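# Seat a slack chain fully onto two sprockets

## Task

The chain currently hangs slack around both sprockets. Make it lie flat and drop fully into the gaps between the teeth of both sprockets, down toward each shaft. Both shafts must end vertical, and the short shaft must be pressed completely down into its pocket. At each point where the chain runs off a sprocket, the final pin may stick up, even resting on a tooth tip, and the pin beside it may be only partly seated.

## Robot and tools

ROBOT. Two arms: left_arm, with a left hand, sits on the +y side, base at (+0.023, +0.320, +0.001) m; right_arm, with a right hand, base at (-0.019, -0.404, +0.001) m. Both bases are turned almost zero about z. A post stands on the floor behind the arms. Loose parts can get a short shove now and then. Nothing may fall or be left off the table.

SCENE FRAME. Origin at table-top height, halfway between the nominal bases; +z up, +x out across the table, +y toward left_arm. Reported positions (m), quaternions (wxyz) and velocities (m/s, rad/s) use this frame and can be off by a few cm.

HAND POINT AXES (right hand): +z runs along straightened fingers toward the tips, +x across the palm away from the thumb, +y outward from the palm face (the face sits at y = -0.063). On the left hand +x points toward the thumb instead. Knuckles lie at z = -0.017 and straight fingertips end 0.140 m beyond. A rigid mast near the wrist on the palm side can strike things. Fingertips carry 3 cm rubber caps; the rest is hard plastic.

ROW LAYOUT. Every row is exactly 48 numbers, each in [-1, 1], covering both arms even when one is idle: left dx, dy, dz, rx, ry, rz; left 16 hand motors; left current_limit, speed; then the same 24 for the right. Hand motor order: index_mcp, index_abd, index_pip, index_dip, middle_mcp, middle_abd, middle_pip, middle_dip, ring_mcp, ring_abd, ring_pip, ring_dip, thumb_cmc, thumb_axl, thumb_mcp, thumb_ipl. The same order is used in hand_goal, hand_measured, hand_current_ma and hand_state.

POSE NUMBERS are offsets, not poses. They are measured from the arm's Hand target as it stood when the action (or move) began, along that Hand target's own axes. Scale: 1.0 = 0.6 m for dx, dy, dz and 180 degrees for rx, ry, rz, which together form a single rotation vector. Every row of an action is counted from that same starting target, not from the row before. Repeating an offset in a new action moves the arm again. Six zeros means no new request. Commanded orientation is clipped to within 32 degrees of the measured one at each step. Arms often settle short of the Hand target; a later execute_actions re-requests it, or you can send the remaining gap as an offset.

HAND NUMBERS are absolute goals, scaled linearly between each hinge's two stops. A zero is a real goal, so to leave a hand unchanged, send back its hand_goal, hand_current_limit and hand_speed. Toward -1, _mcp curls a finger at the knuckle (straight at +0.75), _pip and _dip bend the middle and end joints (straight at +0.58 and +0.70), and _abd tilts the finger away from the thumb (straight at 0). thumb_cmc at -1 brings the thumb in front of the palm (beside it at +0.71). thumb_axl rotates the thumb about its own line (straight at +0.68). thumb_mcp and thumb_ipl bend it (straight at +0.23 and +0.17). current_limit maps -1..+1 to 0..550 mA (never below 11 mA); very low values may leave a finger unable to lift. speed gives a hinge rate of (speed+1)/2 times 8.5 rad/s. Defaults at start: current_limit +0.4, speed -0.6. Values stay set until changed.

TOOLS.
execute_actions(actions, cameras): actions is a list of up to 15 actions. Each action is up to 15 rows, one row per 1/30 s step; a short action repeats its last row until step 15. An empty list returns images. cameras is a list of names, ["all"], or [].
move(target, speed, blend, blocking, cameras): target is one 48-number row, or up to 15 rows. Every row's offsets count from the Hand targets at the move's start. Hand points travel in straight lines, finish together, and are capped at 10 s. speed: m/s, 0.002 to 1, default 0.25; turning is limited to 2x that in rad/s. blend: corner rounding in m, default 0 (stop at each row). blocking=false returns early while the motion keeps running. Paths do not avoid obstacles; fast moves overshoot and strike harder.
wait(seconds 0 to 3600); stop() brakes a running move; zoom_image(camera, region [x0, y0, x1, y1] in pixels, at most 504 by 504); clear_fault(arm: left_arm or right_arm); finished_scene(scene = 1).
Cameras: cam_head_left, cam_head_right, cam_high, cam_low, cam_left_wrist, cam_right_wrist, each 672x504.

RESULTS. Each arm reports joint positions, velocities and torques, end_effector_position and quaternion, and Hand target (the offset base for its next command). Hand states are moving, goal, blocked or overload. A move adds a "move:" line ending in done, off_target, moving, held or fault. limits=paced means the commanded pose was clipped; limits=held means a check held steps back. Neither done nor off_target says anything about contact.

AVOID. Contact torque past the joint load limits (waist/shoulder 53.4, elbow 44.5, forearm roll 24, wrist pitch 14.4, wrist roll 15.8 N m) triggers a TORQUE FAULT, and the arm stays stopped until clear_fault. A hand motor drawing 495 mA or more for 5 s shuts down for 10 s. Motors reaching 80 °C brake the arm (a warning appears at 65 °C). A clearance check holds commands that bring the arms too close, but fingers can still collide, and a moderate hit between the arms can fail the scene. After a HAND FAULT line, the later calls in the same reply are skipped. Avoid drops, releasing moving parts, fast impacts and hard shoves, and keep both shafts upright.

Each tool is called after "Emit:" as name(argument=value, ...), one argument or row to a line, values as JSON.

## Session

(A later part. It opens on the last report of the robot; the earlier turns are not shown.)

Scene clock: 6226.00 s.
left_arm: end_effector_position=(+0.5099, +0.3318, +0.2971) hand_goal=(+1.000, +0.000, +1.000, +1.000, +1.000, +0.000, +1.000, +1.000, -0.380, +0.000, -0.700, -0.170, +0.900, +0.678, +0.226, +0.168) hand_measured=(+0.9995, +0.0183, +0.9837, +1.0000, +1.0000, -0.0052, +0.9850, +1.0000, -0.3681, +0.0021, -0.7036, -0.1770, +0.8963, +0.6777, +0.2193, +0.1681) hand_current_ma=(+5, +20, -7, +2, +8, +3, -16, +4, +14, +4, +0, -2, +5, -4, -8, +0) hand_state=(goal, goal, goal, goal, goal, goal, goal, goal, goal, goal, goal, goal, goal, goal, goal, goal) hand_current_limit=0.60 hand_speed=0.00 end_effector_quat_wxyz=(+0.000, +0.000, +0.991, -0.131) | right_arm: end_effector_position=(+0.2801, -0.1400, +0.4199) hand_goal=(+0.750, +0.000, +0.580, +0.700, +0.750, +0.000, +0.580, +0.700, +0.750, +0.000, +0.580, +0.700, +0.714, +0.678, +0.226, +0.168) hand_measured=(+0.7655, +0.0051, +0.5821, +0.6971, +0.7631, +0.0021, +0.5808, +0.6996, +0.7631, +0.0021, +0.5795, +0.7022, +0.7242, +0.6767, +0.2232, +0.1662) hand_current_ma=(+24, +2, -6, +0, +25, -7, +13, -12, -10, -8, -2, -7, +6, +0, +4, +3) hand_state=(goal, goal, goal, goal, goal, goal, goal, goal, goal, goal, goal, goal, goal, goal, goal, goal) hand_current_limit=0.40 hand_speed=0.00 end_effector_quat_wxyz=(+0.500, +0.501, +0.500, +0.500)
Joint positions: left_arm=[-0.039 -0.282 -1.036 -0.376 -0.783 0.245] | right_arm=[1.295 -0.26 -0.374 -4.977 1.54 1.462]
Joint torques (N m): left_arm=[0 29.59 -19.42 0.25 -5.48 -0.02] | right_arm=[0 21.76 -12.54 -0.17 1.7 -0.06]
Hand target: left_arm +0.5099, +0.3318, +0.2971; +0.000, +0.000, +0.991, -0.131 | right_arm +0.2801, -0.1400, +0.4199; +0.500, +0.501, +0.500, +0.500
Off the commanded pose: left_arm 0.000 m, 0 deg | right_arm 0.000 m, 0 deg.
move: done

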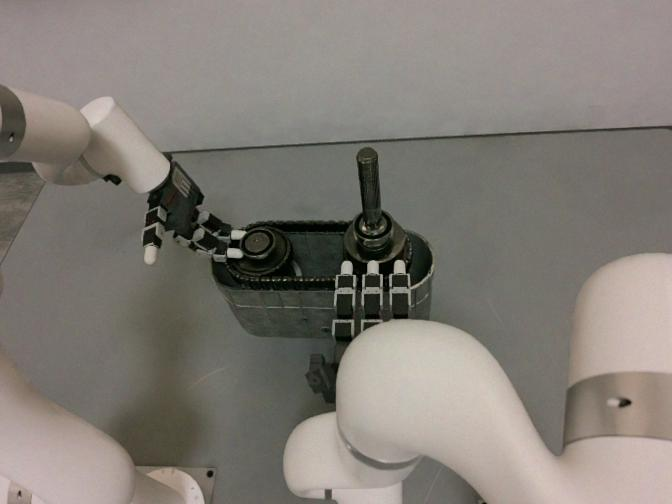

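Emit:
move(
  target=[
    [0,0.0,-0.05,0,0,0,1,0,1,1,1,0,1,1,-0.38,0,-0.7,-0.17,0.9,0.678,0.226,0.168,0.6,0,0,0,0,0,0,0.8,0.75,0,0.58,0.7,0.75,0,0.58,0.7,0.75,0,0.58,0.7,0.714,0.678,0.226,0.168,0.4,0],
    [0,0.0517,-0.2436,0.1667,0,0,1,0,1,1,1,0,1,1,-0.38,0,-0.7,-0.17,0.9,0.678,0.226,0.168,0.6,0,0,0,0,0,0,0.8,0.75,0,0.58,0.7,0.75,0,0.58,0.7,0.75,0,0.58,0.7,0.714,0.678,0.226,0.168,0.4,0],
  ],
  speed=[0.3,0.3],
  blend=[0.02,0],
)

Emit:
move(
  target=[0,0,0,0,0,0.5,0.75,0,0.58,0.7,0.75,0,0.58,0.7,-0.38,0,-0.7,-0.17,0.9,0.678,0.226,0.168,0.6,0,0,0,0,0,0,0.2,0.75,0,0.58,0.7,0.75,0,0.58,0.7,0.75,0,0.58,0.7,0.714,0.678,0.226,0.168,0.4,0],
  speed=0.5,
)

Emit:
move(
  target=[0,0,0,0,0,0.5,0.75,0,0.58,0.7,0.75,0,0.58,0.7,-0.38,0,-0.7,-0.17,0.9,0.678,0.226,0.168,0.6,0,-0.0668,0.2998,-0.0732,-0.274,0.059,0.204,0.95,0,0.95,0.95,0.95,0,0.95,0.95,0.95,0,0.95,0.95,0.714,0.678,0.226,0.168,0.4,0],
  speed=0.3,
  cameras=["cam_left_wrist","cam_right_wrist","cam_head_left"],
)

Scene clock: 6345.73 s.
left_arm: end_effector_position=(+0.5099, +0.3996, +0.4303) hand_goal=(+1.000, +0.000, +1.000, +1.000, +1.000, +0.000, +1.000, +1.000, -0.380, +0.000, -0.700, -0.170, +0.900, +0.678, +0.226, +0.168) hand_measured=(+0.9874, +0.0183, +0.9747, +0.9990, +0.9874, -0.0052, +0.9773, +0.9990, -0.3681, +0.0021, -0.7023, -0.1770, +0.8938, +0.6767, +0.2193, +0.1681) hand_current_ma=(-9, +18, -19, +8, -6, +4, -23, +5, +15, -2, +1, +3, +8, -1, -6, -2) hand_state=(goal, goal, blocked, goal, goal, goal, blocked, goal, goal, goal, goal, goal, goal, goal, goal, goal) hand_current_limit=0.60 hand_speed=0.00 end_effector_quat_wxyz=(+0.000, +0.000, +0.924, -0.383) | right_arm: end_effector_position=(+0.2801, -0.1400, +0.4199) hand_goal=(+0.750, +0.000, +0.580, +0.700, +0.750, +0.000, +0.580, +0.700, +0.750, +0.000, +0.580, +0.700, +0.714, +0.678, +0.226, +0.168) hand_measured=(+0.7390, +0.0051, +0.5744, +0.6932, +0.7402, +0.0036, +0.5744, +0.6945, +0.7414, +0.0036, +0.5744, +0.6932, +0.7067, +0.6767, +0.2242, +0.1672) hand_current_ma=(-9, +0, -9, +4, -22, -4, +11, -6, -12, -5, +8, -1, -6, -4, -12, +19) hand_state=(goal, goal, goal, goal, goal, goal, goal, goal, goal, goal, goal, goal, goal, goal, goal, goal) hand_current_limit=0.40 hand_speed=0.00 end_effector_quat_wxyz=(-0.321, +0.630, -0.322, +0.630)
Joint positions: left_arm=[0.318 -0.252 -1.269 -0.747 -1.393 0.614] | right_arm=[1.302 0.188 -0.47 -4.919 1.412 3.443]
Joint torques (N m): left_arm=[0 29.37 -20.24 -0.38 -0.68 -0.04] | right_arm=[0 13.14 -19.93 -0.92 1.37 0.02]
Hand target: left_arm +0.5099, +0.3996, +0.4303; +0.000, +0.000, +0.924, -0.383 | right_arm +0.2801, -0.1400, +0.4199; -0.321, +0.630, -0.322, +0.630
Off the commanded pose: left_arm 0.000 m, 0 deg | right_arm 0.000 m, 0 deg.
move: done

Scene clock: 6347.97 s.
left_arm: end_effector_position=(+0.5099, +0.3996, +0.4303) hand_goal=(+0.750, +0.000, +0.580, +0.700, +0.750, +0.000, +0.580, +0.700, -0.380, +0.000, -0.700, -0.170, +0.900, +0.678, +0.226, +0.168) hand_measured=(+0.7402, +0.0080, +0.5718, +0.6932, +0.7390, +0.0007, +0.5744, +0.6945, -0.3705, +0.0080, -0.7010, -0.1770, +0.8938, +0.6767, +0.2183, +0.1672) hand_current_ma=(-7, +17, -1, +3, +1, +11, -3, +1, +13, -3, +2, +3, +3, -4, -3, +4) hand_state=(goal, goal, goal, goal, goal, goal, goal, goal, goal, goal, goal, goal, goal, goal, goal, goal) hand_current_limit=0.60 hand_speed=0.00 end_effector_quat_wxyz=(+0.271, +0.653, +0.653, -0.270) | right_arm: end_effector_position=(+0.2801, -0.1400, +0.4199) hand_goal=(+0.750, +0.000, +0.580, +0.700, +0.750, +0.000, +0.580, +0.700, +0.750, +0.000, +0.580, +0.700, +0.714, +0.678, +0.226, +0.168) hand_measured=(+0.7354, +0.0051, +0.5731, +0.6945, +0.7378, +0.0021, +0.5731, +0.6945, +0.7366, +0.0021, +0.5744, +0.6932, +0.7029, +0.6767, +0.2252, +0.1672) hand_current_ma=(+2, +4, -6, +5, -6, -18, -1, +9, -16, +22, -10, -8, -16, +7, -3, +15) hand_state=(goal, goal, goal, goal, goal, goal, goal, goal, goal, goal, goal, goal, goal, goal, goal, goal) hand_current_limit=0.40 hand_speed=0.00 end_effector_quat_wxyz=(+0.500, -0.500, +0.501, -0.500)
Joint positions: left_arm=[0.487 -0.082 -0.972 -0.684 -1.388 2.375] | right_arm=[1.248 0.362 -0.351 -4.953 1.366 4.025]
Joint torques (N m): left_arm=[0 22.83 -19.74 -0.33 -0.77 0.07] | right_arm=[0 7.71 -20.51 -0.93 1.32 1.56]
Hand target: left_arm +0.5099, +0.3996, +0.4303; +0.271, +0.653, +0.653, -0.270 | right_arm +0.2801, -0.1400, +0.4199; +0.500, -0.500, +0.501, -0.500
Off the commanded pose: left_arm 0.000 m, 0 deg | right_arm 0.000 m, 0 deg.
move: done

Scene clock: 6351.20 s.
left_arm: end_effector_position=(+0.5099, +0.3996, +0.4303) hand_goal=(+0.750, +0.000, +0.580, +0.700, +0.750, +0.000, +0.580, +0.700, -0.380, +0.000, -0.700, -0.170, +0.900, +0.678, +0.226, +0.168) hand_measured=(+0.7559, +0.0080, +0.5834, +0.6945, +0.7571, +0.0007, +0.5782, +0.6945, -0.3693, +0.0080, -0.7074, -0.1770, +0.9063, +0.6767, +0.2183, +0.1672) hand_current_ma=(+5, +13, +11, +0, +18, +8, -1, +0, +16, +8, -7, +6, +10, -4, -5, +2) hand_state=(goal, goal, goal, goal, goal, goal, goal, goal, goal, goal, goal, goal, goal, goal, goal, goal) hand_current_limit=0.60 hand_speed=0.00 end_effector_quat_wxyz=(+0.383, +0.924, +0.000, +0.000) | right_arm: end_effector_position=(+0.2361, -0.0999, +0.2401) hand_goal=(+0.950, +0.000, +0.950, +0.950, +0.950, +0.000, +0.950, +0.950, +0.950, +0.000, +0.950, +0.950, +0.714, +0.678, +0.226, +0.168) hand_measured=(+0.9307, -0.0081, +0.9516, +0.9544, +0.9332, -0.0081, +0.9516, +0.9531, +0.9344, -0.0023, +0.9504, +0.9519, +0.7029, +0.6767, +0.2242, +0.1672) hand_current_ma=(+0, -13, -3, +8, -24, -22, +12, +12, -8, +20, -7, +0, -4, -1, +7, +24) hand_state=(goal, goal, goal, goal, goal, goal, goal, goal, goal, goal, goal, goal, goal, goal, goal, goal) hand_current_limit=0.40 hand_speed=0.00 end_effector_quat_wxyz=(+0.331, -0.435, +0.829, -0.115)
Joint positions: left_arm=[0.554 -0.382 -1.153 -0.663 -1.326 4.061] | right_arm=[0.927 0.153 -0.313 -4.876 0.489 4.726]
Joint torques (N m): left_arm=[0 32.43 -18.84 -0.31 -0.97 0.04] | right_arm=[0 0.93 -18.3 -0.29 0.82 1.56]
Hand target: left_arm +0.5099, +0.3996, +0.4303; +0.383, +0.924, +0.000, +0.000 | right_arm +0.2361, -0.0999, +0.2401; +0.331, -0.435, +0.829, -0.115
Off the commanded pose: left_arm 0.000 m, 0 deg | right_arm 0.000 m, 0 deg.
move: done
Images, in order (width x height): cam_head_left 672x504, cam_left_wrist 672x504, cam_right_wrist 672x504.

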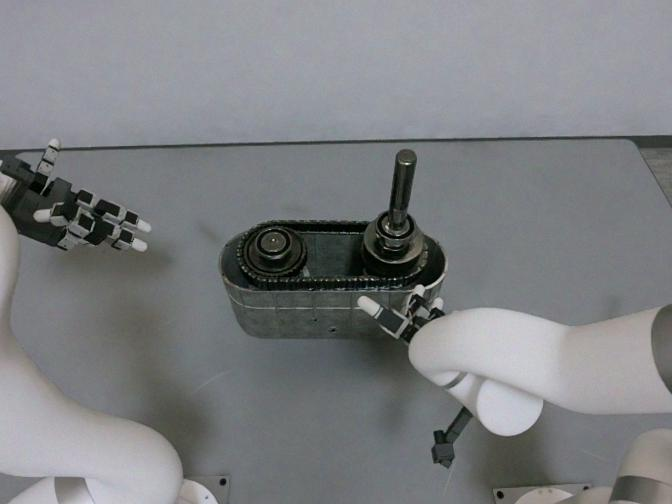

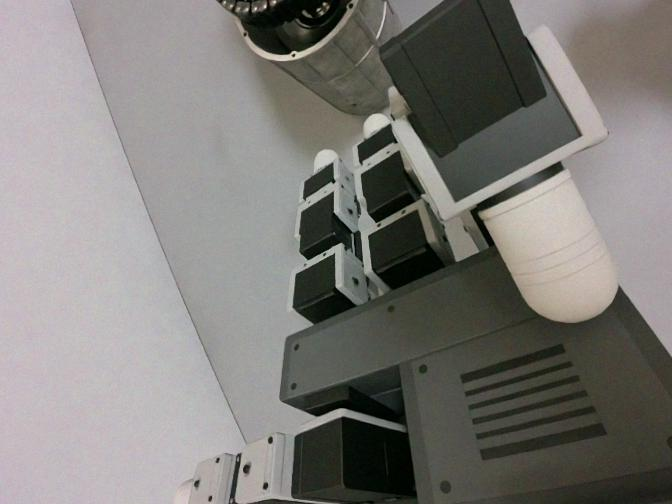

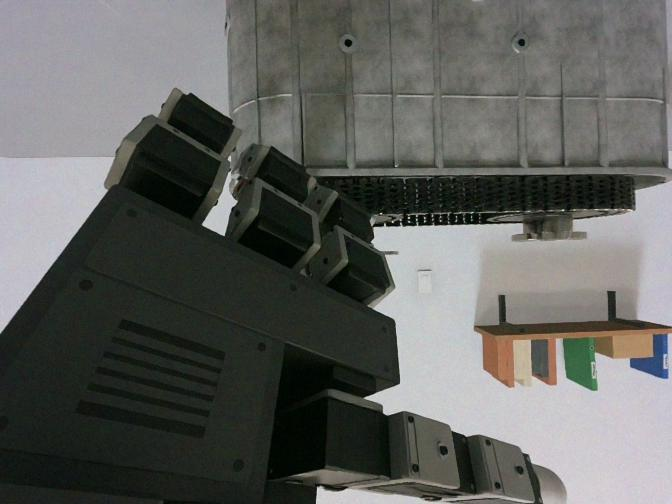

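Emit:
zoom_image(
  camera="cam_right_wrist",
  region=[560, 160, 672, 250],
)

Emit:
zoom_image(
  camera="cam_right_wrist",
  region=[470, 160, 582, 250],
)

Emit:
zoom_image(
  camera="cam_right_wrist",
  region=[380, 160, 492, 250],
)

Scaled by 4.500.

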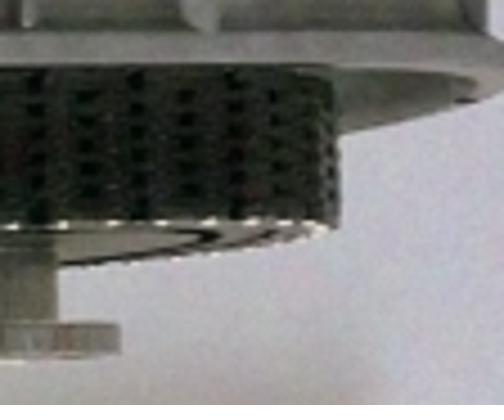

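Scaled by 4.500.

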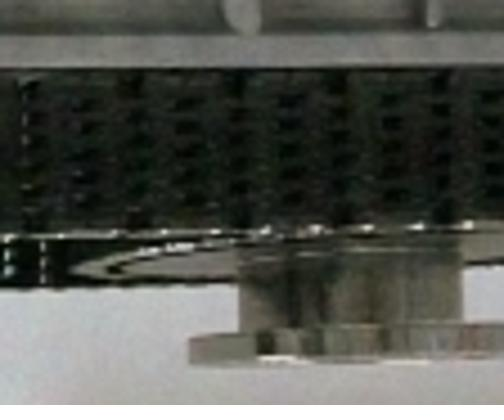

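Scaled by 4.500.

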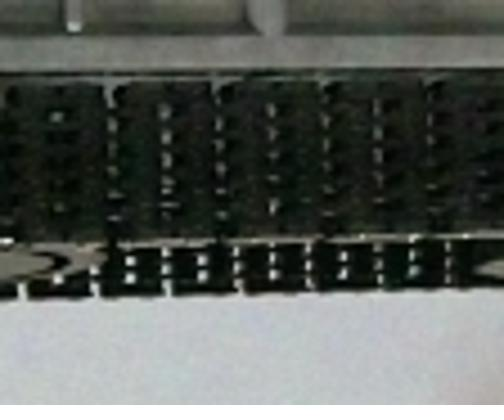

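Emit:
move(
  target=[0,0,0,0,0,-0.5,1,0,-1,-1,1,0,-1,-1,1,0,-1,-1,0.9,0.678,0.226,0.168,0.4,0,0,0,0,0,0,0,0.95,0,0.95,0.95,0.95,0,0.95,0.95,0.95,0,0.95,0.95,0.714,0.678,0.226,0.168,0.4,0],
  speed=0.5,
)

Emit:
move(
  target=[0,0,0,0,0,-0.5,1,0,-1,-1,1,0,-1,-1,1,0,-1,-1,0.9,0.678,0.226,0.168,0.4,0,0,0,0,0,0,0,0.95,0,0.95,0.95,0.95,0,0.95,0.95,0.95,0,0.95,0.95,0.714,0.678,0.226,0.168,0.4,0],
  speed=0.5,
)

Scene clock: 6444.07 s.
left_arm: end_effector_position=(+0.5099, +0.3996, +0.4303) hand_goal=(+1.000, +0.000, -1.000, -1.000, +1.000, +0.000, -1.000, -1.000, +1.000, +0.000, -1.000, -1.000, +0.900, +0.678, +0.226, +0.168) hand_measured=(+0.9922, +0.0080, -0.8909, -0.7860, +0.9898, +0.0007, -0.8781, -0.8102, +0.9898, +0.0080, -0.9115, -0.7567, +0.8963, +0.6767, +0.2203, +0.1681) hand_current_ma=(-6, +15, +189, +392, -2, +3, +207, +374, -8, +5, +134, +387, +8, -7, -5, +1) hand_state=(goal, goal, blocked, blocked, goal, goal, blocked, blocked, goal, goal, blocked, blocked, goal, goal, goal, goal) hand_current_limit=0.40 hand_speed=0.00 end_effector_quat_wxyz=(+0.271, +0.653, +0.653, -0.270) | right_arm: end_effector_position=(+0.2361, -0.0999, +0.2401) hand_goal=(+0.950, +0.000, +0.950, +0.950, +0.950, +0.000, +0.950, +0.950, +0.950, +0.000, +0.950, +0.950, +0.714, +0.678, +0.226, +0.168) hand_measured=(+0.9307, -0.0081, +0.9516, +0.9544, +0.9344, -0.0081, +0.9504, +0.9544, +0.9356, -0.0037, +0.9516, +0.9519, +0.7029, +0.6767, +0.2232, +0.1672) hand_current_ma=(+6, -11, -3, -9, -15, -4, +10, +6, -15, +5, -3, -3, -6, -6, +12, +1) hand_state=(goal, goal, goal, goal, goal, goal, goal, goal, goal, goal, goal, goal, goal, goal, goal, goal) hand_current_limit=0.40 hand_speed=0.00 end_effector_quat_wxyz=(+0.331, -0.435, +0.829, -0.115)
Joint positions: left_arm=[0.487 -0.082 -0.972 -0.684 -1.388 2.375] | right_arm=[0.927 0.152 -0.313 -4.876 0.489 4.726]
Joint torques (N m): left_arm=[0 22.78 -19.69 -0.31 -0.8 0.03] | right_arm=[0 12.76 -18.3 -0.29 0.82 0.03]
Hand target: left_arm +0.5099, +0.3996, +0.4303; +0.271, +0.653, +0.653, -0.270 | right_arm +0.2361, -0.0999, +0.2401; +0.331, -0.435, +0.829, -0.115
Off the commanded pose: left_arm 0.000 m, 0 deg | right_arm 0.000 m, 0 deg.
move: done

Scene clock: 6446.30 s.
left_arm: end_effector_position=(+0.5099, +0.3996, +0.4303) hand_goal=(+1.000, +0.000, -1.000, -1.000, +1.000, +0.000, -1.000, -1.000, +1.000, +0.000, -1.000, -1.000, +0.900, +0.678, +0.226, +0.168) hand_measured=(+0.9838, +0.0080, -0.8909, -0.7885, +0.9814, +0.0021, -0.8768, -0.8127, +0.9802, +0.0080, -0.9102, -0.7605, +0.8925, +0.6767, +0.2183, +0.1672) hand_current_ma=(-13, +12, +187, +389, -11, +7, +210, +371, -24, +4, +137, +388, +4, -4, -4, +3) hand_state=(goal, goal, blocked, blocked, goal, goal, blocked, blocked, blocked, goal, blocked, blocked, goal, goal, goal, goal) hand_current_limit=0.40 hand_speed=0.00 end_effector_quat_wxyz=(+0.000, +0.000, +0.924, -0.383) | right_arm: end_effector_position=(+0.2361, -0.0999, +0.2401) hand_goal=(+0.950, +0.000, +0.950, +0.950, +0.950, +0.000, +0.950, +0.950, +0.950, +0.000, +0.950, +0.950, +0.714, +0.678, +0.226, +0.168) hand_measured=(+0.9307, -0.0081, +0.9504, +0.9544, +0.9332, -0.0066, +0.9516, +0.9531, +0.9356, -0.0037, +0.9516, +0.9519, +0.7029, +0.6767, +0.2232, +0.1672) hand_current_ma=(+0, -16, +7, +2, -12, -7, -8, -8, -6, +1, +6, -4, +12, +8, +8, +6) hand_state=(goal, goal, goal, goal, goal, goal, goal, goal, goal, goal, goal, goal, goal, goal, goal, goal) hand_current_limit=0.40 hand_speed=0.00 end_effector_quat_wxyz=(+0.331, -0.435, +0.829, -0.115)
Joint positions: left_arm=[0.318 -0.252 -1.269 -0.747 -1.393 0.614] | right_arm=[0.927 0.152 -0.313 -4.876 0.489 4.726]
Joint torques (N m): left_arm=[0 29.36 -20.23 -0.4 -0.7 -0.04] | right_arm=[0 12.76 -18.3 -0.29 0.82 0.03]
Hand target: left_arm +0.5099, +0.3996, +0.4303; +0.000, +0.000, +0.924, -0.383 | right_arm +0.2361, -0.0999, +0.2401; +0.331, -0.435, +0.829, -0.115
Off the commanded pose: left_arm 0.000 m, 0 deg | right_arm 0.000 m, 0 deg.
move: done

Emit:
move(
  target=[0.1248,-0.0758,0.2886,-0.1667,0,0,1,0,-0.85,-0.7,1,0,-0.85,-0.7,1,0,-0.85,-0.7,0.9,0.678,0.226,0.168,0.4,0,0,0,0,0,0,0,0.95,0,0.95,0.95,0.95,0,0.95,0.95,0.95,0,0.95,0.95,0.714,0.678,0.226,0.168,0.4,0],
  speed=0.2,
  cameras=["cam_left_wrist","cam_head_left"],
)

Emit:
zoom_image(
  camera="cam_left_wrist",
  region=[220, 0, 440, 160],
)

Scene clock: 6455.87 s.
left_arm: end_effector_position=(+0.4351, +0.2450, +0.3400) hand_goal=(+1.000, +0.000, -0.850, -0.700, +1.000, +0.000, -0.850, -0.700, +1.000, +0.000, -0.850, -0.700, +0.900, +0.678, +0.226, +0.168) hand_measured=(+0.9850, +0.0080, -0.8383, -0.6929, +0.9814, +0.0007, -0.8396, -0.6955, +0.9814, +0.0080, -0.8409, -0.6917, +0.8925, +0.6777, +0.2183, +0.1681) hand_current_ma=(-16, +11, +18, +13, -9, +9, +9, +9, -20, +7, +10, +11, +1, -3, -5, +4) hand_state=(goal, goal, goal, goal, goal, goal, goal, goal, goal, goal, goal, goal, goal, goal, goal, goal) hand_current_limit=0.40 hand_speed=0.00 end_effector_quat_wxyz=(+0.000, +0.000, +0.991, -0.131) | right_arm: end_effector_position=(+0.2361, -0.0999, +0.2401) hand_goal=(+0.950, +0.000, +0.950, +0.950, +0.950, +0.000, +0.950, +0.950, +0.950, +0.000, +0.950, +0.950, +0.714, +0.678, +0.226, +0.168) hand_measured=(+0.9295, -0.0081, +0.9504, +0.9544, +0.9332, -0.0066, +0.9504, +0.9531, +0.9356, -0.0023, +0.9504, +0.9519, +0.7016, +0.6767, +0.2242, +0.1672) hand_current_ma=(-1, -2, +5, +15, -22, -10, +9, -5, -27, +14, -2, -7, -4, +8, +4, +5) hand_state=(goal, goal, goal, goal, goal, goal, goal, goal, goal, goal, goal, goal, goal, goal, goal, goal) hand_current_limit=0.40 hand_speed=0.00 end_effector_quat_wxyz=(+0.331, -0.435, +0.829, -0.115)
Joint positions: left_arm=[-0.239 -0.08 -0.905 -0.36 -0.797 0.023] | right_arm=[0.927 0.152 -0.313 -4.876 0.489 4.726]
Joint torques (N m): left_arm=[0 23.01 -20 0.26 -0.07 -0.02] | right_arm=[0 12.76 -18.3 -0.29 0.82 0.03]
Hand target: left_arm +0.4351, +0.2450, +0.3400; +0.000, +0.000, +0.991, -0.131 | right_arm +0.2361, -0.0999, +0.2401; +0.331, -0.435, +0.829, -0.115
Off the commanded pose: left_arm 0.000 m, 0 deg | right_arm 0.000 m, 0 deg.
move: done
Images, in order (width x height): cam_head_left 672x504, cam_left_wrist 672x504.

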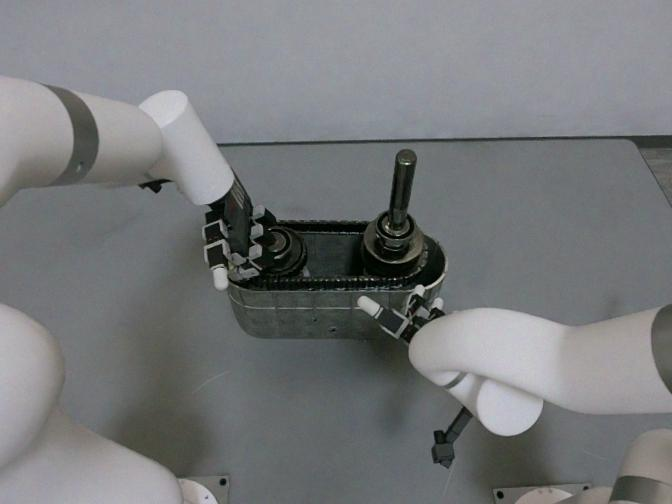

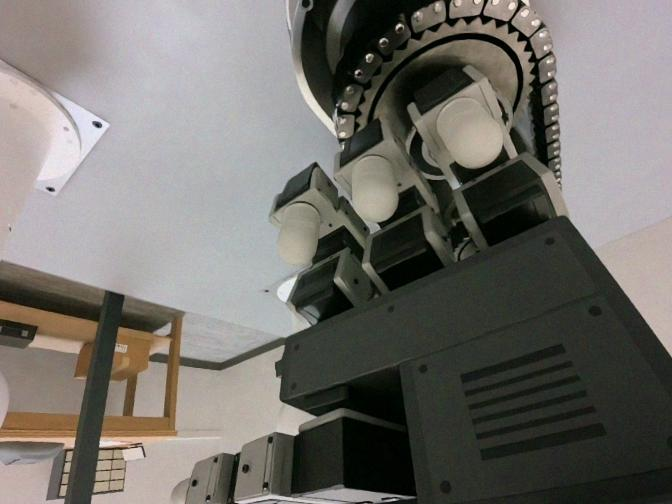

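Scaled by 2.291.

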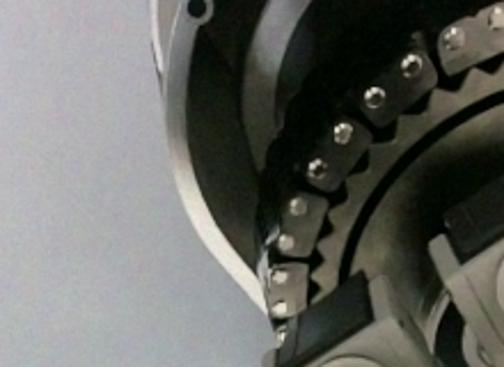

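Emit:
zoom_image(
  camera="cam_left_wrist",
  region=[400, 0, 580, 130],
)

Emit:
zoom_image(
  camera="cam_left_wrist",
  region=[320, 0, 450, 130],
)

Scaled by 2.800.

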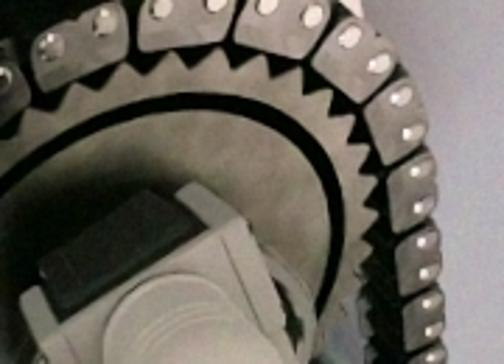

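Scaled by 3.877.

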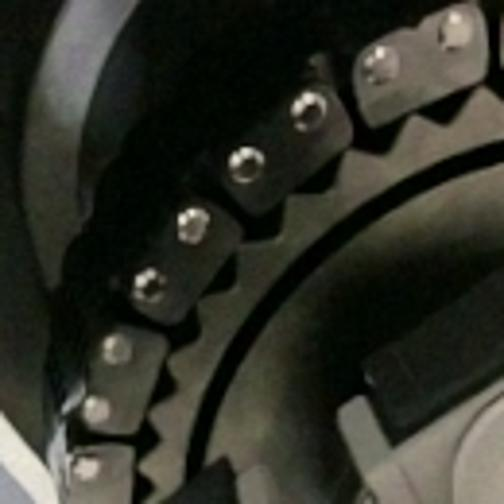

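Emit:
move(
  target=[0,0.0472,0.0477,0,0,0,1,0,-0.85,-0.7,1,0,-0.85,-0.7,1,0,-0.85,-0.7,0.9,0.678,0.226,0.168,0.4,0,0,0,0,0,0,0,0.95,0,0.95,0.95,0.95,0,0.95,0.95,0.95,0,0.95,0.95,0.714,0.678,0.226,0.168,0.4,0],
  speed=0.1,
  cameras=["cam_left_wrist","cam_head_left"],
)

Emit:
zoom_image(
  camera="cam_left_wrist",
  region=[330, 0, 480, 120],
)

Scene clock: 6474.53 s.
left_arm: end_effector_position=(+0.4351, +0.2649, +0.3050) hand_goal=(+1.000, +0.000, -0.850, -0.700, +1.000, +0.000, -0.850, -0.700, +1.000, +0.000, -0.850, -0.700, +0.900, +0.678, +0.226, +0.168) hand_measured=(+0.9862, +0.0080, -0.8383, -0.6917, +0.9826, +0.0007, -0.8396, -0.6942, +0.9850, +0.0065, -0.8563, -0.6917, +0.8925, +0.6777, +0.2193, +0.1681) hand_current_ma=(-12, +13, +17, +11, -13, +8, +9, +11, -12, +5, -4, +15, +5, -2, -5, +3) hand_state=(goal, goal, goal, goal, goal, goal, goal, goal, goal, goal, goal, goal, goal, goal, goal, goal) hand_current_limit=0.40 hand_speed=0.00 end_effector_quat_wxyz=(+0.000, +0.000, +0.991, -0.131) | right_arm: end_effector_position=(+0.2361, -0.0999, +0.2401) hand_goal=(+0.950, +0.000, +0.950, +0.950, +0.950, +0.000, +0.950, +0.950, +0.950, +0.000, +0.950, +0.950, +0.714, +0.678, +0.226, +0.168) hand_measured=(+0.9295, -0.0081, +0.9516, +0.9544, +0.9332, -0.0081, +0.9516, +0.9531, +0.9356, -0.0037, +0.9504, +0.9519, +0.7016, +0.6767, +0.2232, +0.1672) hand_current_ma=(-9, -5, -8, +3, +9, -6, +8, +1, -13, -2, -6, +0, -9, +4, -1, +6) hand_state=(goal, goal, goal, goal, goal, goal, goal, goal, goal, goal, goal, goal, goal, goal, goal, goal) hand_current_limit=0.40 hand_speed=0.00 end_effector_quat_wxyz=(+0.331, -0.435, +0.829, -0.115)
Joint positions: left_arm=[-0.195 -0.112 -0.854 -0.391 -0.732 0.108] | right_arm=[0.927 0.152 -0.313 -4.876 0.489 4.726]
Joint torques (N m): left_arm=[0 23.52 -19.38 0.23 5.52 -0.02] | right_arm=[0 12.76 -18.3 -0.29 0.82 0.03]
Hand target: left_arm +0.4351, +0.2649, +0.3050; +0.000, +0.000, +0.991, -0.131 | right_arm +0.2361, -0.0999, +0.2401; +0.331, -0.435, +0.829, -0.115
Off the commanded pose: left_arm 0.000 m, 0 deg | right_arm 0.000 m, 0 deg.
move: done
Images, in order (width x height): cam_head_left 672x504, cam_left_wrist 672x504.

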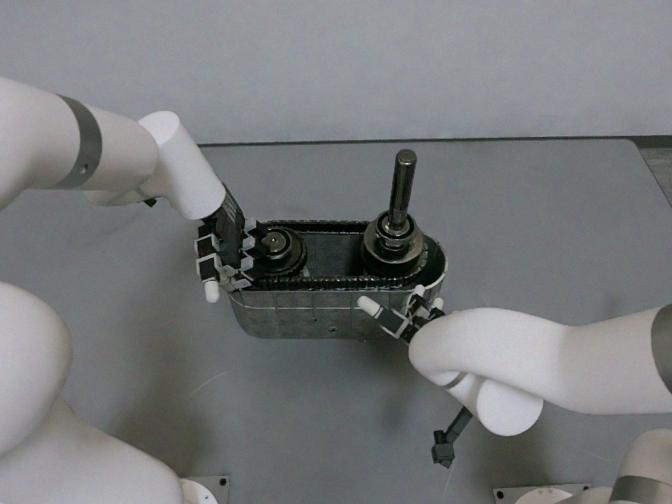

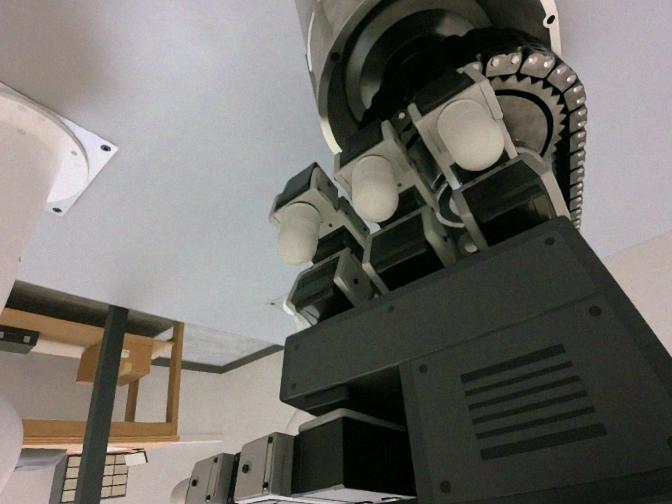

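Scaled by 3.360.

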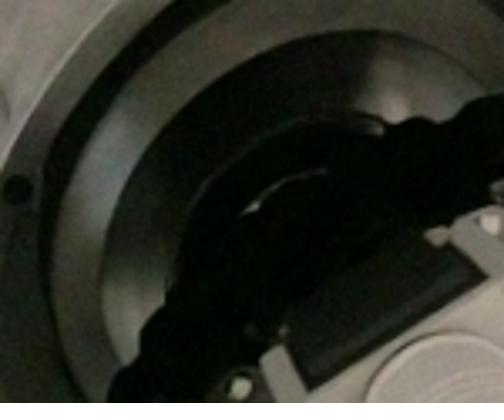

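Emit:
move(
  target=[-0.03,0.0454,0.0085,0,0,0,1,0,-0.85,-0.7,1,0,-0.85,-0.7,1,0,-0.85,-0.7,0.9,0.678,0.226,0.168,0.4,0,0,0,0,0,0,0,0.95,0,0.95,0.95,0.95,0,0.95,0.95,0.95,0,0.95,0.95,0.714,0.678,0.226,0.168,0.4,0],
  speed=0.1,
  cameras=["cam_left_wrist"],
)

Emit:
zoom_image(
  camera="cam_left_wrist",
  region=[300, 20, 450, 140],
)

Scene clock: 6483.33 s.
left_arm: end_effector_position=(+0.4530, +0.2899, +0.2931) hand_goal=(+1.000, +0.000, -0.850, -0.700, +1.000, +0.000, -0.850, -0.700, +1.000, +0.000, -0.850, -0.700, +0.900, +0.678, +0.226, +0.168) hand_measured=(+0.9850, +0.0080, -0.8383, -0.6917, +0.9838, -0.0008, -0.8396, -0.6942, +0.9947, +0.0095, -0.8524, -0.6929, +0.8925, +0.6777, +0.2183, +0.1672) hand_current_ma=(-13, +14, +13, +12, -11, +8, +6, +7, -1, +5, -2, +10, +1, -3, +1, +5) hand_state=(goal, goal, goal, goal, goal, goal, goal, goal, goal, goal, goal, goal, goal, goal, goal, goal) hand_current_limit=0.40 hand_speed=0.00 end_effector_quat_wxyz=(+0.000, +0.000, +0.991, -0.131) | right_arm: end_effector_position=(+0.2361, -0.0999, +0.2401) hand_goal=(+0.950, +0.000, +0.950, +0.950, +0.950, +0.000, +0.950, +0.950, +0.950, +0.000, +0.950, +0.950, +0.714, +0.678, +0.226, +0.168) hand_measured=(+0.9295, -0.0066, +0.9516, +0.9531, +0.9332, -0.0066, +0.9504, +0.9531, +0.9356, -0.0037, +0.9516, +0.9519, +0.7029, +0.6767, +0.2242, +0.1672) hand_current_ma=(+7, -13, +4, +7, -17, -12, +16, -9, -22, +14, +7, -1, -2, +6, +2, +5) hand_state=(goal, goal, goal, goal, goal, goal, goal, goal, goal, goal, goal, goal, goal, goal, goal, goal) hand_current_limit=0.40 hand_speed=0.00 end_effector_quat_wxyz=(+0.331, -0.435, +0.829, -0.115)
Joint positions: left_arm=[-0.134 -0.161 -0.88 -0.398 -0.725 0.178] | right_arm=[0.927 0.152 -0.313 -4.876 0.489 4.726]
Joint torques (N m): left_arm=[0 25.07 -19.16 0.23 -0.13 -0.02] | right_arm=[0 12.76 -18.3 -0.29 0.82 0.03]
Hand target: left_arm +0.4531, +0.2899, +0.2931; +0.000, +0.000, +0.991, -0.131 | right_arm +0.2361, -0.0999, +0.2401; +0.331, -0.435, +0.829, -0.115
Off the commanded pose: left_arm 0.000 m, 0 deg | right_arm 0.000 m, 0 deg.
move: done

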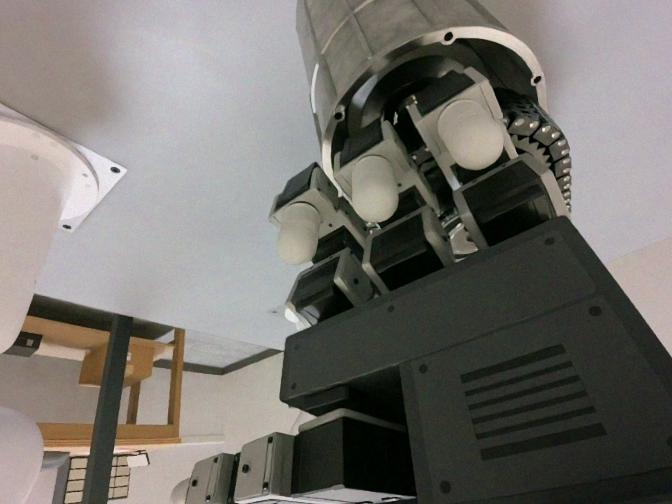

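Scaled by 3.360.

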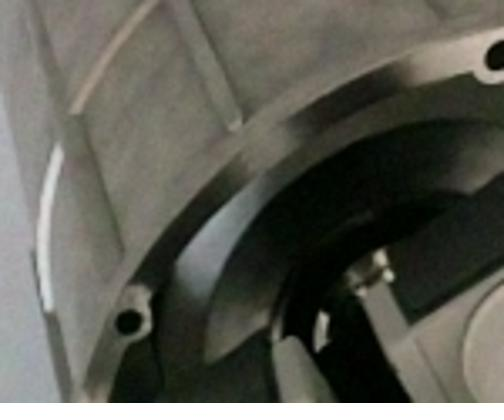

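Emit:
move(
  target=[-0.0617,-0.0159,-0.0078,0,0,0,1,0,-0.85,-0.7,1,0,-0.85,-0.7,1,0,-0.85,-0.7,0.9,0.678,0.226,0.168,0.4,0,0,0,0,0,0,0,0.95,0,0.95,0.95,0.95,0,0.95,0.95,0.95,0,0.95,0.95,0.714,0.678,0.226,0.168,0.4,0],
  speed=0.1,
  cameras=["cam_left_wrist"],
)

Emit:
zoom_image(
  camera="cam_left_wrist",
  region=[300, 20, 450, 140],
)

Scene clock: 6492.57 s.
left_arm: end_effector_position=(+0.4901, +0.2820, +0.3001) hand_goal=(+1.000, +0.000, -0.850, -0.700, +1.000, +0.000, -0.850, -0.700, +1.000, +0.000, -0.850, -0.700, +0.900, +0.678, +0.226, +0.168) hand_measured=(+0.9850, +0.0095, -0.8383, -0.6917, +0.9826, +0.0007, -0.8409, -0.6942, +0.9947, +0.0095, -0.8512, -0.6929, +0.8925, +0.6777, +0.2183, +0.1681) hand_current_ma=(-16, +11, +15, +15, -6, +7, +9, +10, -4, +7, +2, +13, +6, -4, -7, +1) hand_state=(goal, goal, goal, goal, goal, goal, goal, goal, goal, goal, goal, goal, goal, goal, goal, goal) hand_current_limit=0.40 hand_speed=0.00 end_effector_quat_wxyz=(+0.000, +0.000, +0.991, -0.131) | right_arm: end_effector_position=(+0.2361, -0.0999, +0.2401) hand_goal=(+0.950, +0.000, +0.950, +0.950, +0.950, +0.000, +0.950, +0.950, +0.950, +0.000, +0.950, +0.950, +0.714, +0.678, +0.226, +0.168) hand_measured=(+0.9307, -0.0081, +0.9516, +0.9544, +0.9332, -0.0081, +0.9516, +0.9531, +0.9356, -0.0037, +0.9516, +0.9519, +0.7041, +0.6756, +0.2242, +0.1672) hand_current_ma=(-25, -6, -12, +5, -9, -9, +6, -9, -27, +1, +20, +8, -5, -8, +17, -2) hand_state=(goal, goal, goal, goal, goal, goal, goal, goal, goal, goal, goal, goal, goal, goal, goal, goal) hand_current_limit=0.40 hand_speed=0.00 end_effector_quat_wxyz=(+0.331, -0.435, +0.829, -0.115)
Joint positions: left_arm=[-0.141 -0.241 -0.993 -0.384 -0.754 0.153] | right_arm=[0.927 0.152 -0.313 -4.876 0.489 4.726]
Joint torques (N m): left_arm=[0 28.18 -19.43 0.24 -0.12 -0.02] | right_arm=[0 12.76 -18.3 -0.29 0.82 0.03]
Hand target: left_arm +0.4901, +0.2820, +0.3001; +0.000, +0.000, +0.991, -0.131 | right_arm +0.2361, -0.0999, +0.2401; +0.331, -0.435, +0.829, -0.115
Off the commanded pose: left_arm 0.000 m, 0 deg | right_arm 0.000 m, 0 deg.
move: done

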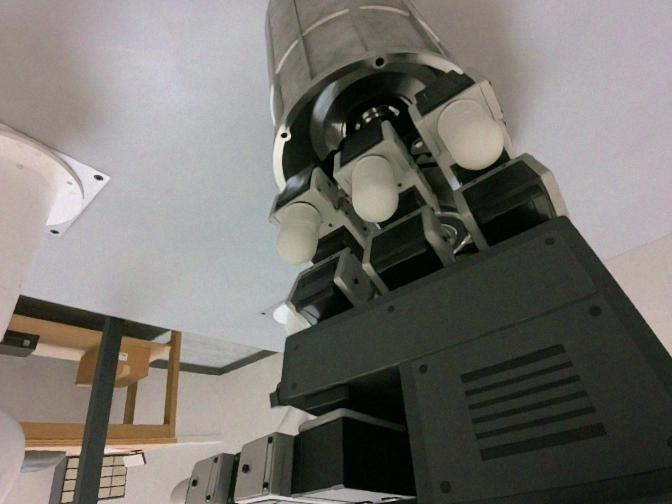

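Scaled by 3.360.

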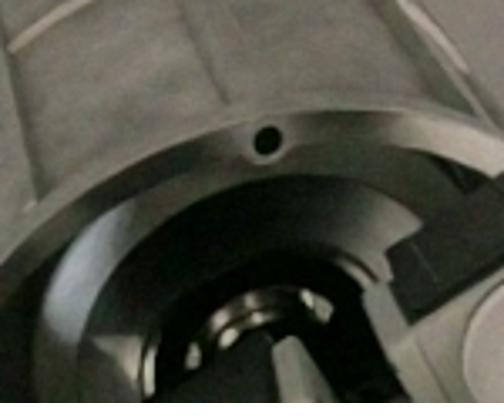

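Emit:
move(
  target=[-0.075,0,0,0,0,0,1,0,-0.85,-0.7,1,0,-0.85,-0.7,1,0,-0.85,-0.7,0.9,0.678,0.226,0.168,0.4,0,0,0,0,0,0,0,0.95,0,0.95,0.95,0.95,0,0.95,0.95,0.95,0,0.95,0.95,0.714,0.678,0.226,0.168,0.4,0],
  speed=0.1,
  cameras=["cam_left_wrist"],
)

Emit:
zoom_image(
  camera="cam_left_wrist",
  region=[270, 50, 420, 170],
)

Scene clock: 6503.63 s.
left_arm: end_effector_position=(+0.5351, +0.2820, +0.3001) hand_goal=(+1.000, +0.000, -0.850, -0.700, +1.000, +0.000, -0.850, -0.700, +1.000, +0.000, -0.850, -0.700, +0.900, +0.678, +0.226, +0.168) hand_measured=(+0.9850, +0.0095, -0.8383, -0.6917, +0.9826, +0.0007, -0.8409, -0.6955, +0.9947, +0.0095, -0.8524, -0.6929, +0.8925, +0.6767, +0.2183, +0.1672) hand_current_ma=(-14, +12, +18, +16, -5, +6, +7, +12, -4, +0, +0, +10, +4, +1, -3, +2) hand_state=(goal, goal, goal, goal, goal, goal, goal, goal, goal, goal, goal, goal, goal, goal, goal, goal) hand_current_limit=0.40 hand_speed=0.00 end_effector_quat_wxyz=(+0.000, +0.000, +0.991, -0.131) | right_arm: end_effector_position=(+0.2361, -0.0999, +0.2401) hand_goal=(+0.950, +0.000, +0.950, +0.950, +0.950, +0.000, +0.950, +0.950, +0.950, +0.000, +0.950, +0.950, +0.714, +0.678, +0.226, +0.168) hand_measured=(+0.9307, -0.0081, +0.9516, +0.9544, +0.9332, -0.0081, +0.9516, +0.9544, +0.9344, -0.0023, +0.9516, +0.9519, +0.7041, +0.6777, +0.2242, +0.1672) hand_current_ma=(-23, +7, -3, +8, -12, +1, +3, -9, -29, -14, +3, -3, -7, -4, +5, +0) hand_state=(goal, goal, goal, goal, goal, goal, goal, goal, goal, goal, goal, goal, goal, goal, goal, goal) hand_current_limit=0.40 hand_speed=0.00 end_effector_quat_wxyz=(+0.331, -0.435, +0.829, -0.115)
Joint positions: left_arm=[-0.13 -0.345 -1.126 -0.372 -0.784 0.148] | right_arm=[0.927 0.152 -0.313 -4.876 0.489 4.726]
Joint torques (N m): left_arm=[0 31.99 -19.65 0.25 -0.12 -0.02] | right_arm=[0 12.76 -18.3 -0.29 0.82 0.03]
Hand target: left_arm +0.5351, +0.2820, +0.3001; +0.000, +0.000, +0.991, -0.131 | right_arm +0.2361, -0.0999, +0.2401; +0.331, -0.435, +0.829, -0.115
Off the commanded pose: left_arm 0.000 m, 0 deg | right_arm 0.000 m, 0 deg.
move: done

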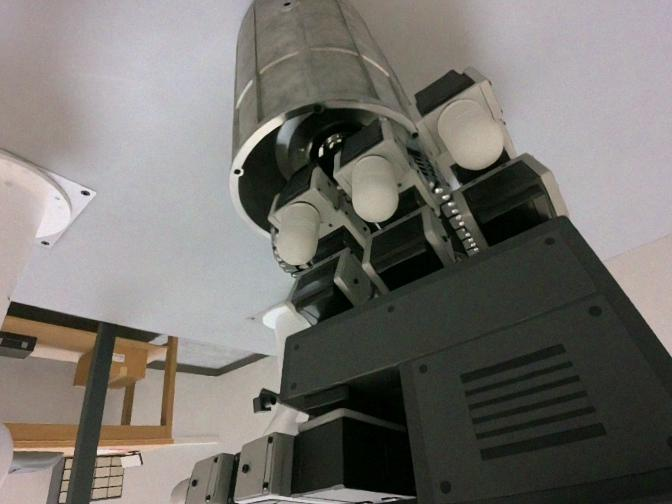

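Scaled by 3.360.

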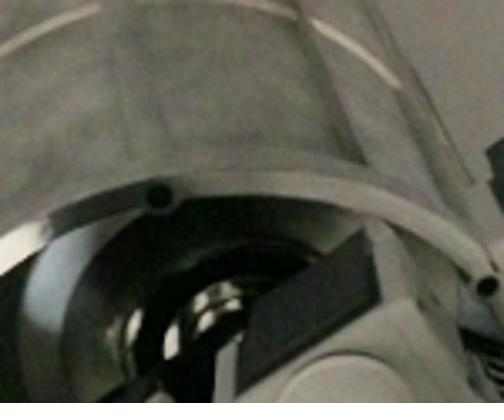

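Emit:
move(
  target=[
    [0.0418,-0.0356,-0.0681,0,0,0,1,0,-0.85,-0.7,1,0,-0.85,-0.7,1,0,-0.85,-0.7,0.9,0.678,0.226,0.168,0.4,0,0,0,0,0,0,0,0.95,0,0.95,0.95,0.95,0,0.95,0.95,0.95,0,0.95,0.95,0.714,0.678,0.226,0.168,0.4,0],
    [0.0418,-0.0356,-0.0682,0,0,0,1,0,1,1,1,0,1,1,-0.38,0,-0.7,-0.17,0.9,0.678,0.226,0.168,0.6,0,0,0,0,0,0,0,0.95,0,0.95,0.95,0.95,0,0.95,0.95,0.95,0,0.95,0.95,0.714,0.678,0.226,0.168,0.4,0],
    [0.0418,-0.0356,-0.0683,0,0,0,1,0,1,1,1,0,1,1,-0.38,0,-0.7,-0.17,0.9,0.678,0.226,0.168,0.6,0,0,0,0,0,0,0,0.95,0,0.95,0.95,0.95,0,0.95,0.95,0.95,0,0.95,0.95,0.714,0.678,0.226,0.168,0.4,0],
  ],
  speed=0.1,
  cameras=["cam_right_wrist"],
)

Emit:
zoom_image(
  camera="cam_right_wrist",
  region=[500, 160, 672, 280],
)

Scene clock: 6556.90 s.
left_arm: end_effector_position=(+0.5100, +0.2719, +0.3453) hand_goal=(+1.000, +0.000, +1.000, +1.000, +1.000, +0.000, +1.000, +1.000, -0.380, +0.000, -0.700, -0.170, +0.900, +0.678, +0.226, +0.168) hand_measured=(+0.9681, +0.0109, +0.1125, +0.2728, +0.9524, +0.0036, +0.1227, +0.3263, -0.3681, +0.0095, -0.6933, -0.1642, +0.8938, +0.6777, +0.2183, +0.1672) hand_current_ma=(-35, +17, -430, -429, -58, +8, -444, -430, +17, +4, +7, +14, +6, -5, -9, +2) hand_state=(blocked, goal, blocked, blocked, blocked, goal, blocked, blocked, goal, goal, goal, goal, goal, goal, goal, goal) hand_current_limit=0.60 hand_speed=0.00 end_effector_quat_wxyz=(+0.000, +0.000, +0.991, -0.131) | right_arm: end_effector_position=(+0.2361, -0.0999, +0.2401) hand_goal=(+0.950, +0.000, +0.950, +0.950, +0.950, +0.000, +0.950, +0.950, +0.950, +0.000, +0.950, +0.950, +0.714, +0.678, +0.226, +0.168) hand_measured=(+0.9295, -0.0081, +0.9504, +0.9544, +0.9344, -0.0081, +0.9504, +0.9531, +0.9344, -0.0023, +0.9504, +0.9519, +0.7029, +0.6767, +0.2242, +0.1672) hand_current_ma=(-16, -8, -4, +0, -27, -6, +16, +2, -12, -11, +22, +0, -14, +9, +5, +11) hand_state=(goal, goal, goal, goal, goal, goal, goal, goal, goal, goal, goal, goal, goal, goal, goal, goal) hand_current_limit=0.40 hand_speed=0.00 end_effector_quat_wxyz=(+0.331, -0.435, +0.829, -0.115)
Joint positions: left_arm=[-0.156 -0.242 -1.104 -0.347 -0.854 0.085] | right_arm=[0.927 0.152 -0.313 -4.876 0.489 4.726]
Joint torques (N m): left_arm=[0 0.55 -2.45 0.3 -0.09 -0.02] | right_arm=[0 12.76 -18.3 -0.29 0.82 0.03]
Hand target: left_arm +0.5100, +0.2719, +0.3452; +0.000, +0.000, +0.991, -0.131 | right_arm +0.2361, -0.0999, +0.2401; +0.331, -0.435, +0.829, -0.115
Off the commanded pose: left_arm 0.000 m, 0 deg | right_arm 0.000 m, 0 deg.
move: done

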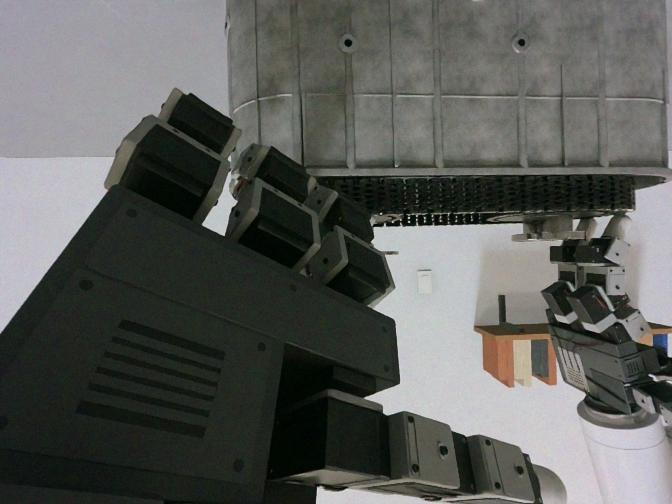

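Scaled by 2.930.

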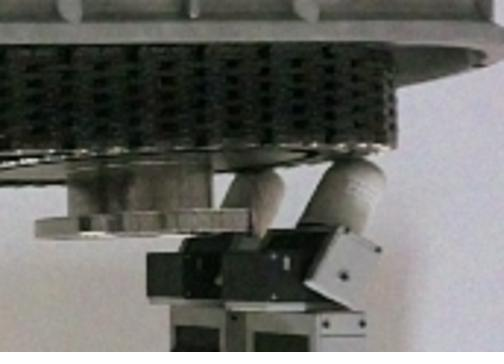

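Emit:
move(
  target=[0,0,-0.06,0,0,0,1,0,1,1,1,0,1,1,-0.38,0,-0.7,-0.17,0.9,0.678,0.226,0.168,0.6,0,0,0,0,0,0,0,0.95,0,0.95,0.95,0.95,0,0.95,0.95,0.95,0,0.95,0.95,0.714,0.678,0.226,0.168,0.4,0],
  speed=0.1,
)

Emit:
move(
  target=[0,0,0.07,0,0,0,1,0,1,1,1,0,1,1,-0.38,0,-0.7,-0.17,0.9,0.678,0.226,0.168,0.6,0,0,0,0,0,0,0,0.95,0,0.95,0.95,0.95,0,0.95,0.95,0.95,0,0.95,0.95,0.714,0.678,0.226,0.168,0.4,0],
  speed=0.06,
  cameras=["cam_right_wrist"],
)

Emit:
zoom_image(
  camera="cam_right_wrist",
  region=[500, 160, 672, 280],
)

Scene clock: 6566.63 s.
left_arm: end_effector_position=(+0.5100, +0.2813, +0.3799) hand_goal=(+1.000, +0.000, +1.000, +1.000, +1.000, +0.000, +1.000, +1.000, -0.380, +0.000, -0.700, -0.170, +0.900, +0.678, +0.226, +0.168) hand_measured=(+0.9778, +0.0080, +0.9735, +0.9926, +0.9778, -0.0125, +0.9735, +0.9952, -0.3669, +0.0080, -0.6933, -0.1642, +0.8925, +0.6777, +0.2193, +0.1681) hand_current_ma=(-22, +11, -22, -1, -19, +1, -28, +2, +12, -2, +4, +11, +3, -3, -5, +3) hand_state=(blocked, goal, blocked, goal, blocked, goal, blocked, goal, goal, goal, goal, goal, goal, goal, goal, goal) hand_current_limit=0.60 hand_speed=0.00 end_effector_quat_wxyz=(+0.000, +0.000, +0.991, -0.131) | right_arm: end_effector_position=(+0.2361, -0.0999, +0.2401) hand_goal=(+0.950, +0.000, +0.950, +0.950, +0.950, +0.000, +0.950, +0.950, +0.950, +0.000, +0.950, +0.950, +0.714, +0.678, +0.226, +0.168) hand_measured=(+0.9307, -0.0081, +0.9504, +0.9544, +0.9344, -0.0081, +0.9504, +0.9531, +0.9356, -0.0037, +0.9516, +0.9506, +0.7029, +0.6767, +0.2242, +0.1672) hand_current_ma=(-13, -7, -5, +7, -13, -9, +12, +1, -6, -3, -2, -20, -5, +1, +4, -1) hand_state=(goal, goal, goal, goal, goal, goal, goal, goal, goal, goal, goal, goal, goal, goal, goal, goal) hand_current_limit=0.40 hand_speed=0.00 end_effector_quat_wxyz=(+0.331, -0.435, +0.829, -0.115)
Joint positions: left_arm=[-0.138 -0.21 -1.147 -0.326 -0.929 0.07] | right_arm=[0.927 0.152 -0.313 -4.876 0.489 4.726]
Joint torques (N m): left_arm=[0 28.21 -20.54 0.31 -0.09 -0.02] | right_arm=[0 12.76 -18.3 -0.29 0.82 0.03]
Hand target: left_arm +0.5100, +0.2813, +0.3799; +0.000, +0.000, +0.991, -0.131 | right_arm +0.2361, -0.0999, +0.2401; +0.331, -0.435, +0.829, -0.115
Off the commanded pose: left_arm 0.000 m, 0 deg | right_arm 0.000 m, 0 deg.
move: done

Scene clock: 6567.70 s.
left_arm: end_effector_position=(+0.5100, +0.2704, +0.3394) hand_goal=(+1.000, +0.000, +1.000, +1.000, +1.000, +0.000, +1.000, +1.000, -0.380, +0.000, -0.700, -0.170, +0.900, +0.678, +0.226, +0.168) hand_measured=(+0.9778, +0.0080, +0.9735, +0.9926, +0.9766, -0.0125, +0.9747, +0.9939, -0.3681, +0.0080, -0.6933, -0.1642, +0.8938, +0.6767, +0.2193, +0.1681) hand_current_ma=(-26, +14, -23, +0, -17, +1, -28, -1, +11, -1, +7, +10, -2, -3, -3, +2) hand_state=(blocked, goal, blocked, goal, blocked, goal, blocked, goal, goal, goal, goal, goal, goal, goal, goal, goal) hand_current_limit=0.60 hand_speed=0.00 end_effector_quat_wxyz=(+0.000, +0.000, +0.991, -0.131) | right_arm: end_effector_position=(+0.2361, -0.0999, +0.2401) hand_goal=(+0.950, +0.000, +0.950, +0.950, +0.950, +0.000, +0.950, +0.950, +0.950, +0.000, +0.950, +0.950, +0.714, +0.678, +0.226, +0.168) hand_measured=(+0.9307, -0.0081, +0.9504, +0.9544, +0.9332, -0.0081, +0.9504, +0.9531, +0.9356, -0.0037, +0.9504, +0.9506, +0.7029, +0.6767, +0.2242, +0.1672) hand_current_ma=(+9, -1, -17, +14, -4, -4, -2, -7, -14, +5, -1, +2, -15, +6, +0, +5) hand_state=(goal, goal, goal, goal, goal, goal, goal, goal, goal, goal, goal, goal, goal, goal, goal, goal) hand_current_limit=0.40 hand_speed=0.00 end_effector_quat_wxyz=(+0.331, -0.435, +0.829, -0.115)
Joint positions: left_arm=[-0.159 -0.249 -1.098 -0.351 -0.841 0.088] | right_arm=[0.927 0.152 -0.313 -4.876 0.489 4.726]
Joint torques (N m): left_arm=[0 29.13 -20.11 0.28 -0.09 -0.02] | right_arm=[0 12.76 -18.3 -0.29 0.82 0.03]
Hand target: left_arm +0.5100, +0.2704, +0.3394; +0.000, +0.000, +0.991, -0.131 | right_arm +0.2361, -0.0999, +0.2401; +0.331, -0.435, +0.829, -0.115
Off the commanded pose: left_arm 0.000 m, 0 deg | right_arm 0.000 m, 0 deg.
move: done

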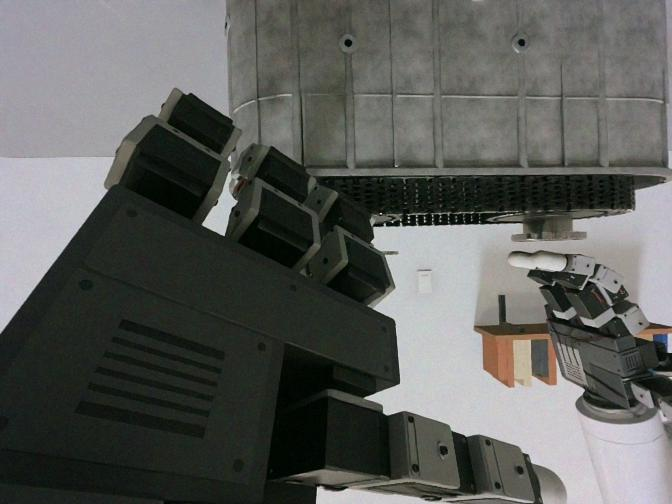

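Scaled by 2.930.

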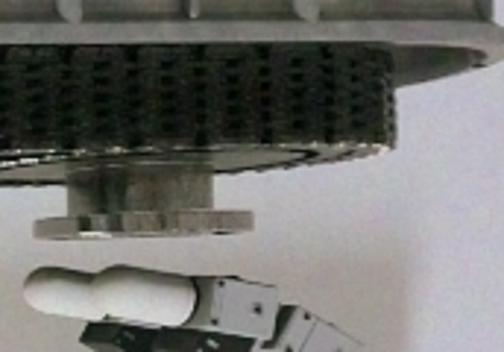

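Emit:
move(
  target=[
    [0,0.0354,-0.0094,0,0,0,1,0,1,1,1,0,1,1,-0.38,0,-0.7,-0.17,0.9,0.678,0.226,0.168,0.6,0,0,0,0,0,0,0,0.95,0,0.95,0.95,0.95,0,0.95,0.95,0.95,0,0.95,0.95,0.714,0.678,0.226,0.168,0.4,0],
    [0,0.0424,0.0168,0,0,0,1,0,1,1,1,0,1,1,-0.38,0,-0.7,-0.17,0.9,0.678,0.226,0.168,0.6,0,0,0,0,0,0,0,0.95,0,0.95,0.95,0.95,0,0.95,0.95,0.95,0,0.95,0.95,0.714,0.678,0.226,0.168,0.4,0],
  ],
  speed=[0.06,0.03],
  cameras=["cam_right_wrist"],
)

Emit:
zoom_image(
  camera="cam_right_wrist",
  region=[500, 160, 672, 280],
)

Scene clock: 6580.27 s.
left_arm: end_effector_position=(+0.5100, +0.2924, +0.3231) hand_goal=(+1.000, +0.000, +1.000, +1.000, +1.000, +0.000, +1.000, +1.000, -0.380, +0.000, -0.700, -0.170, +0.900, +0.678, +0.226, +0.168) hand_measured=(+1.0000, +0.0080, +0.9876, +1.0000, +1.0000, -0.0110, +0.9876, +1.0000, -0.3681, +0.0080, -0.6933, -0.1642, +0.8925, +0.6777, +0.2183, +0.1672) hand_current_ma=(+1, +9, -2, +7, +6, +4, -8, +5, +12, +3, +6, +6, -1, -5, -3, -3) hand_state=(goal, goal, goal, goal, goal, goal, goal, goal, goal, goal, goal, goal, goal, goal, goal, goal) hand_current_limit=0.60 hand_speed=0.00 end_effector_quat_wxyz=(+0.000, +0.000, +0.991, -0.131) | right_arm: end_effector_position=(+0.2361, -0.0999, +0.2401) hand_goal=(+0.950, +0.000, +0.950, +0.950, +0.950, +0.000, +0.950, +0.950, +0.950, +0.000, +0.950, +0.950, +0.714, +0.678, +0.226, +0.168) hand_measured=(+0.9295, -0.0081, +0.9504, +0.9544, +0.9332, -0.0066, +0.9504, +0.9544, +0.9356, -0.0023, +0.9504, +0.9519, +0.7029, +0.6767, +0.2242, +0.1672) hand_current_ma=(-6, +1, -11, +15, -13, -10, +3, +4, -16, -4, +4, -12, -5, -6, +7, +13) hand_state=(goal, goal, goal, goal, goal, goal, goal, goal, goal, goal, goal, goal, goal, goal, goal, goal) hand_current_limit=0.40 hand_speed=0.00 end_effector_quat_wxyz=(+0.331, -0.435, +0.829, -0.115)
Joint positions: left_arm=[-0.116 -0.259 -1.071 -0.361 -0.818 0.145] | right_arm=[0.927 0.152 -0.313 -4.876 0.489 4.726]
Joint torques (N m): left_arm=[0 1.67 -4.01 0.27 -0.11 -0.02] | right_arm=[0 12.76 -18.3 -0.29 0.82 0.03]
Hand target: left_arm +0.5100, +0.2923, +0.3231; +0.000, +0.000, +0.991, -0.131 | right_arm +0.2361, -0.0999, +0.2401; +0.331, -0.435, +0.829, -0.115
Off the commanded pose: left_arm 0.000 m, 0 deg | right_arm 0.000 m, 0 deg.
move: done

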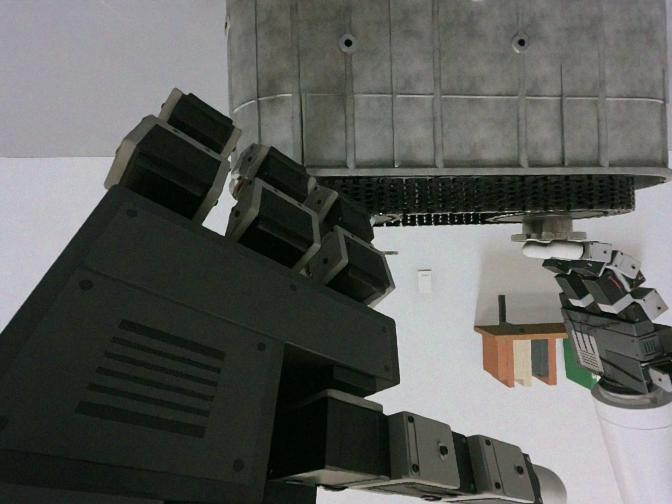

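Scaled by 2.930.

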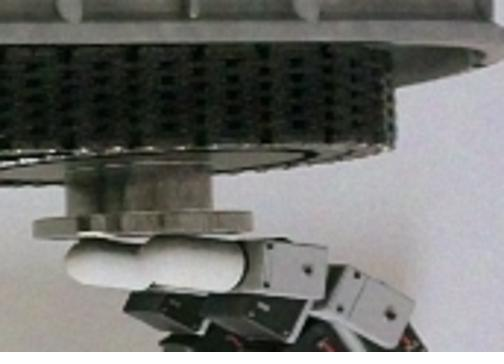

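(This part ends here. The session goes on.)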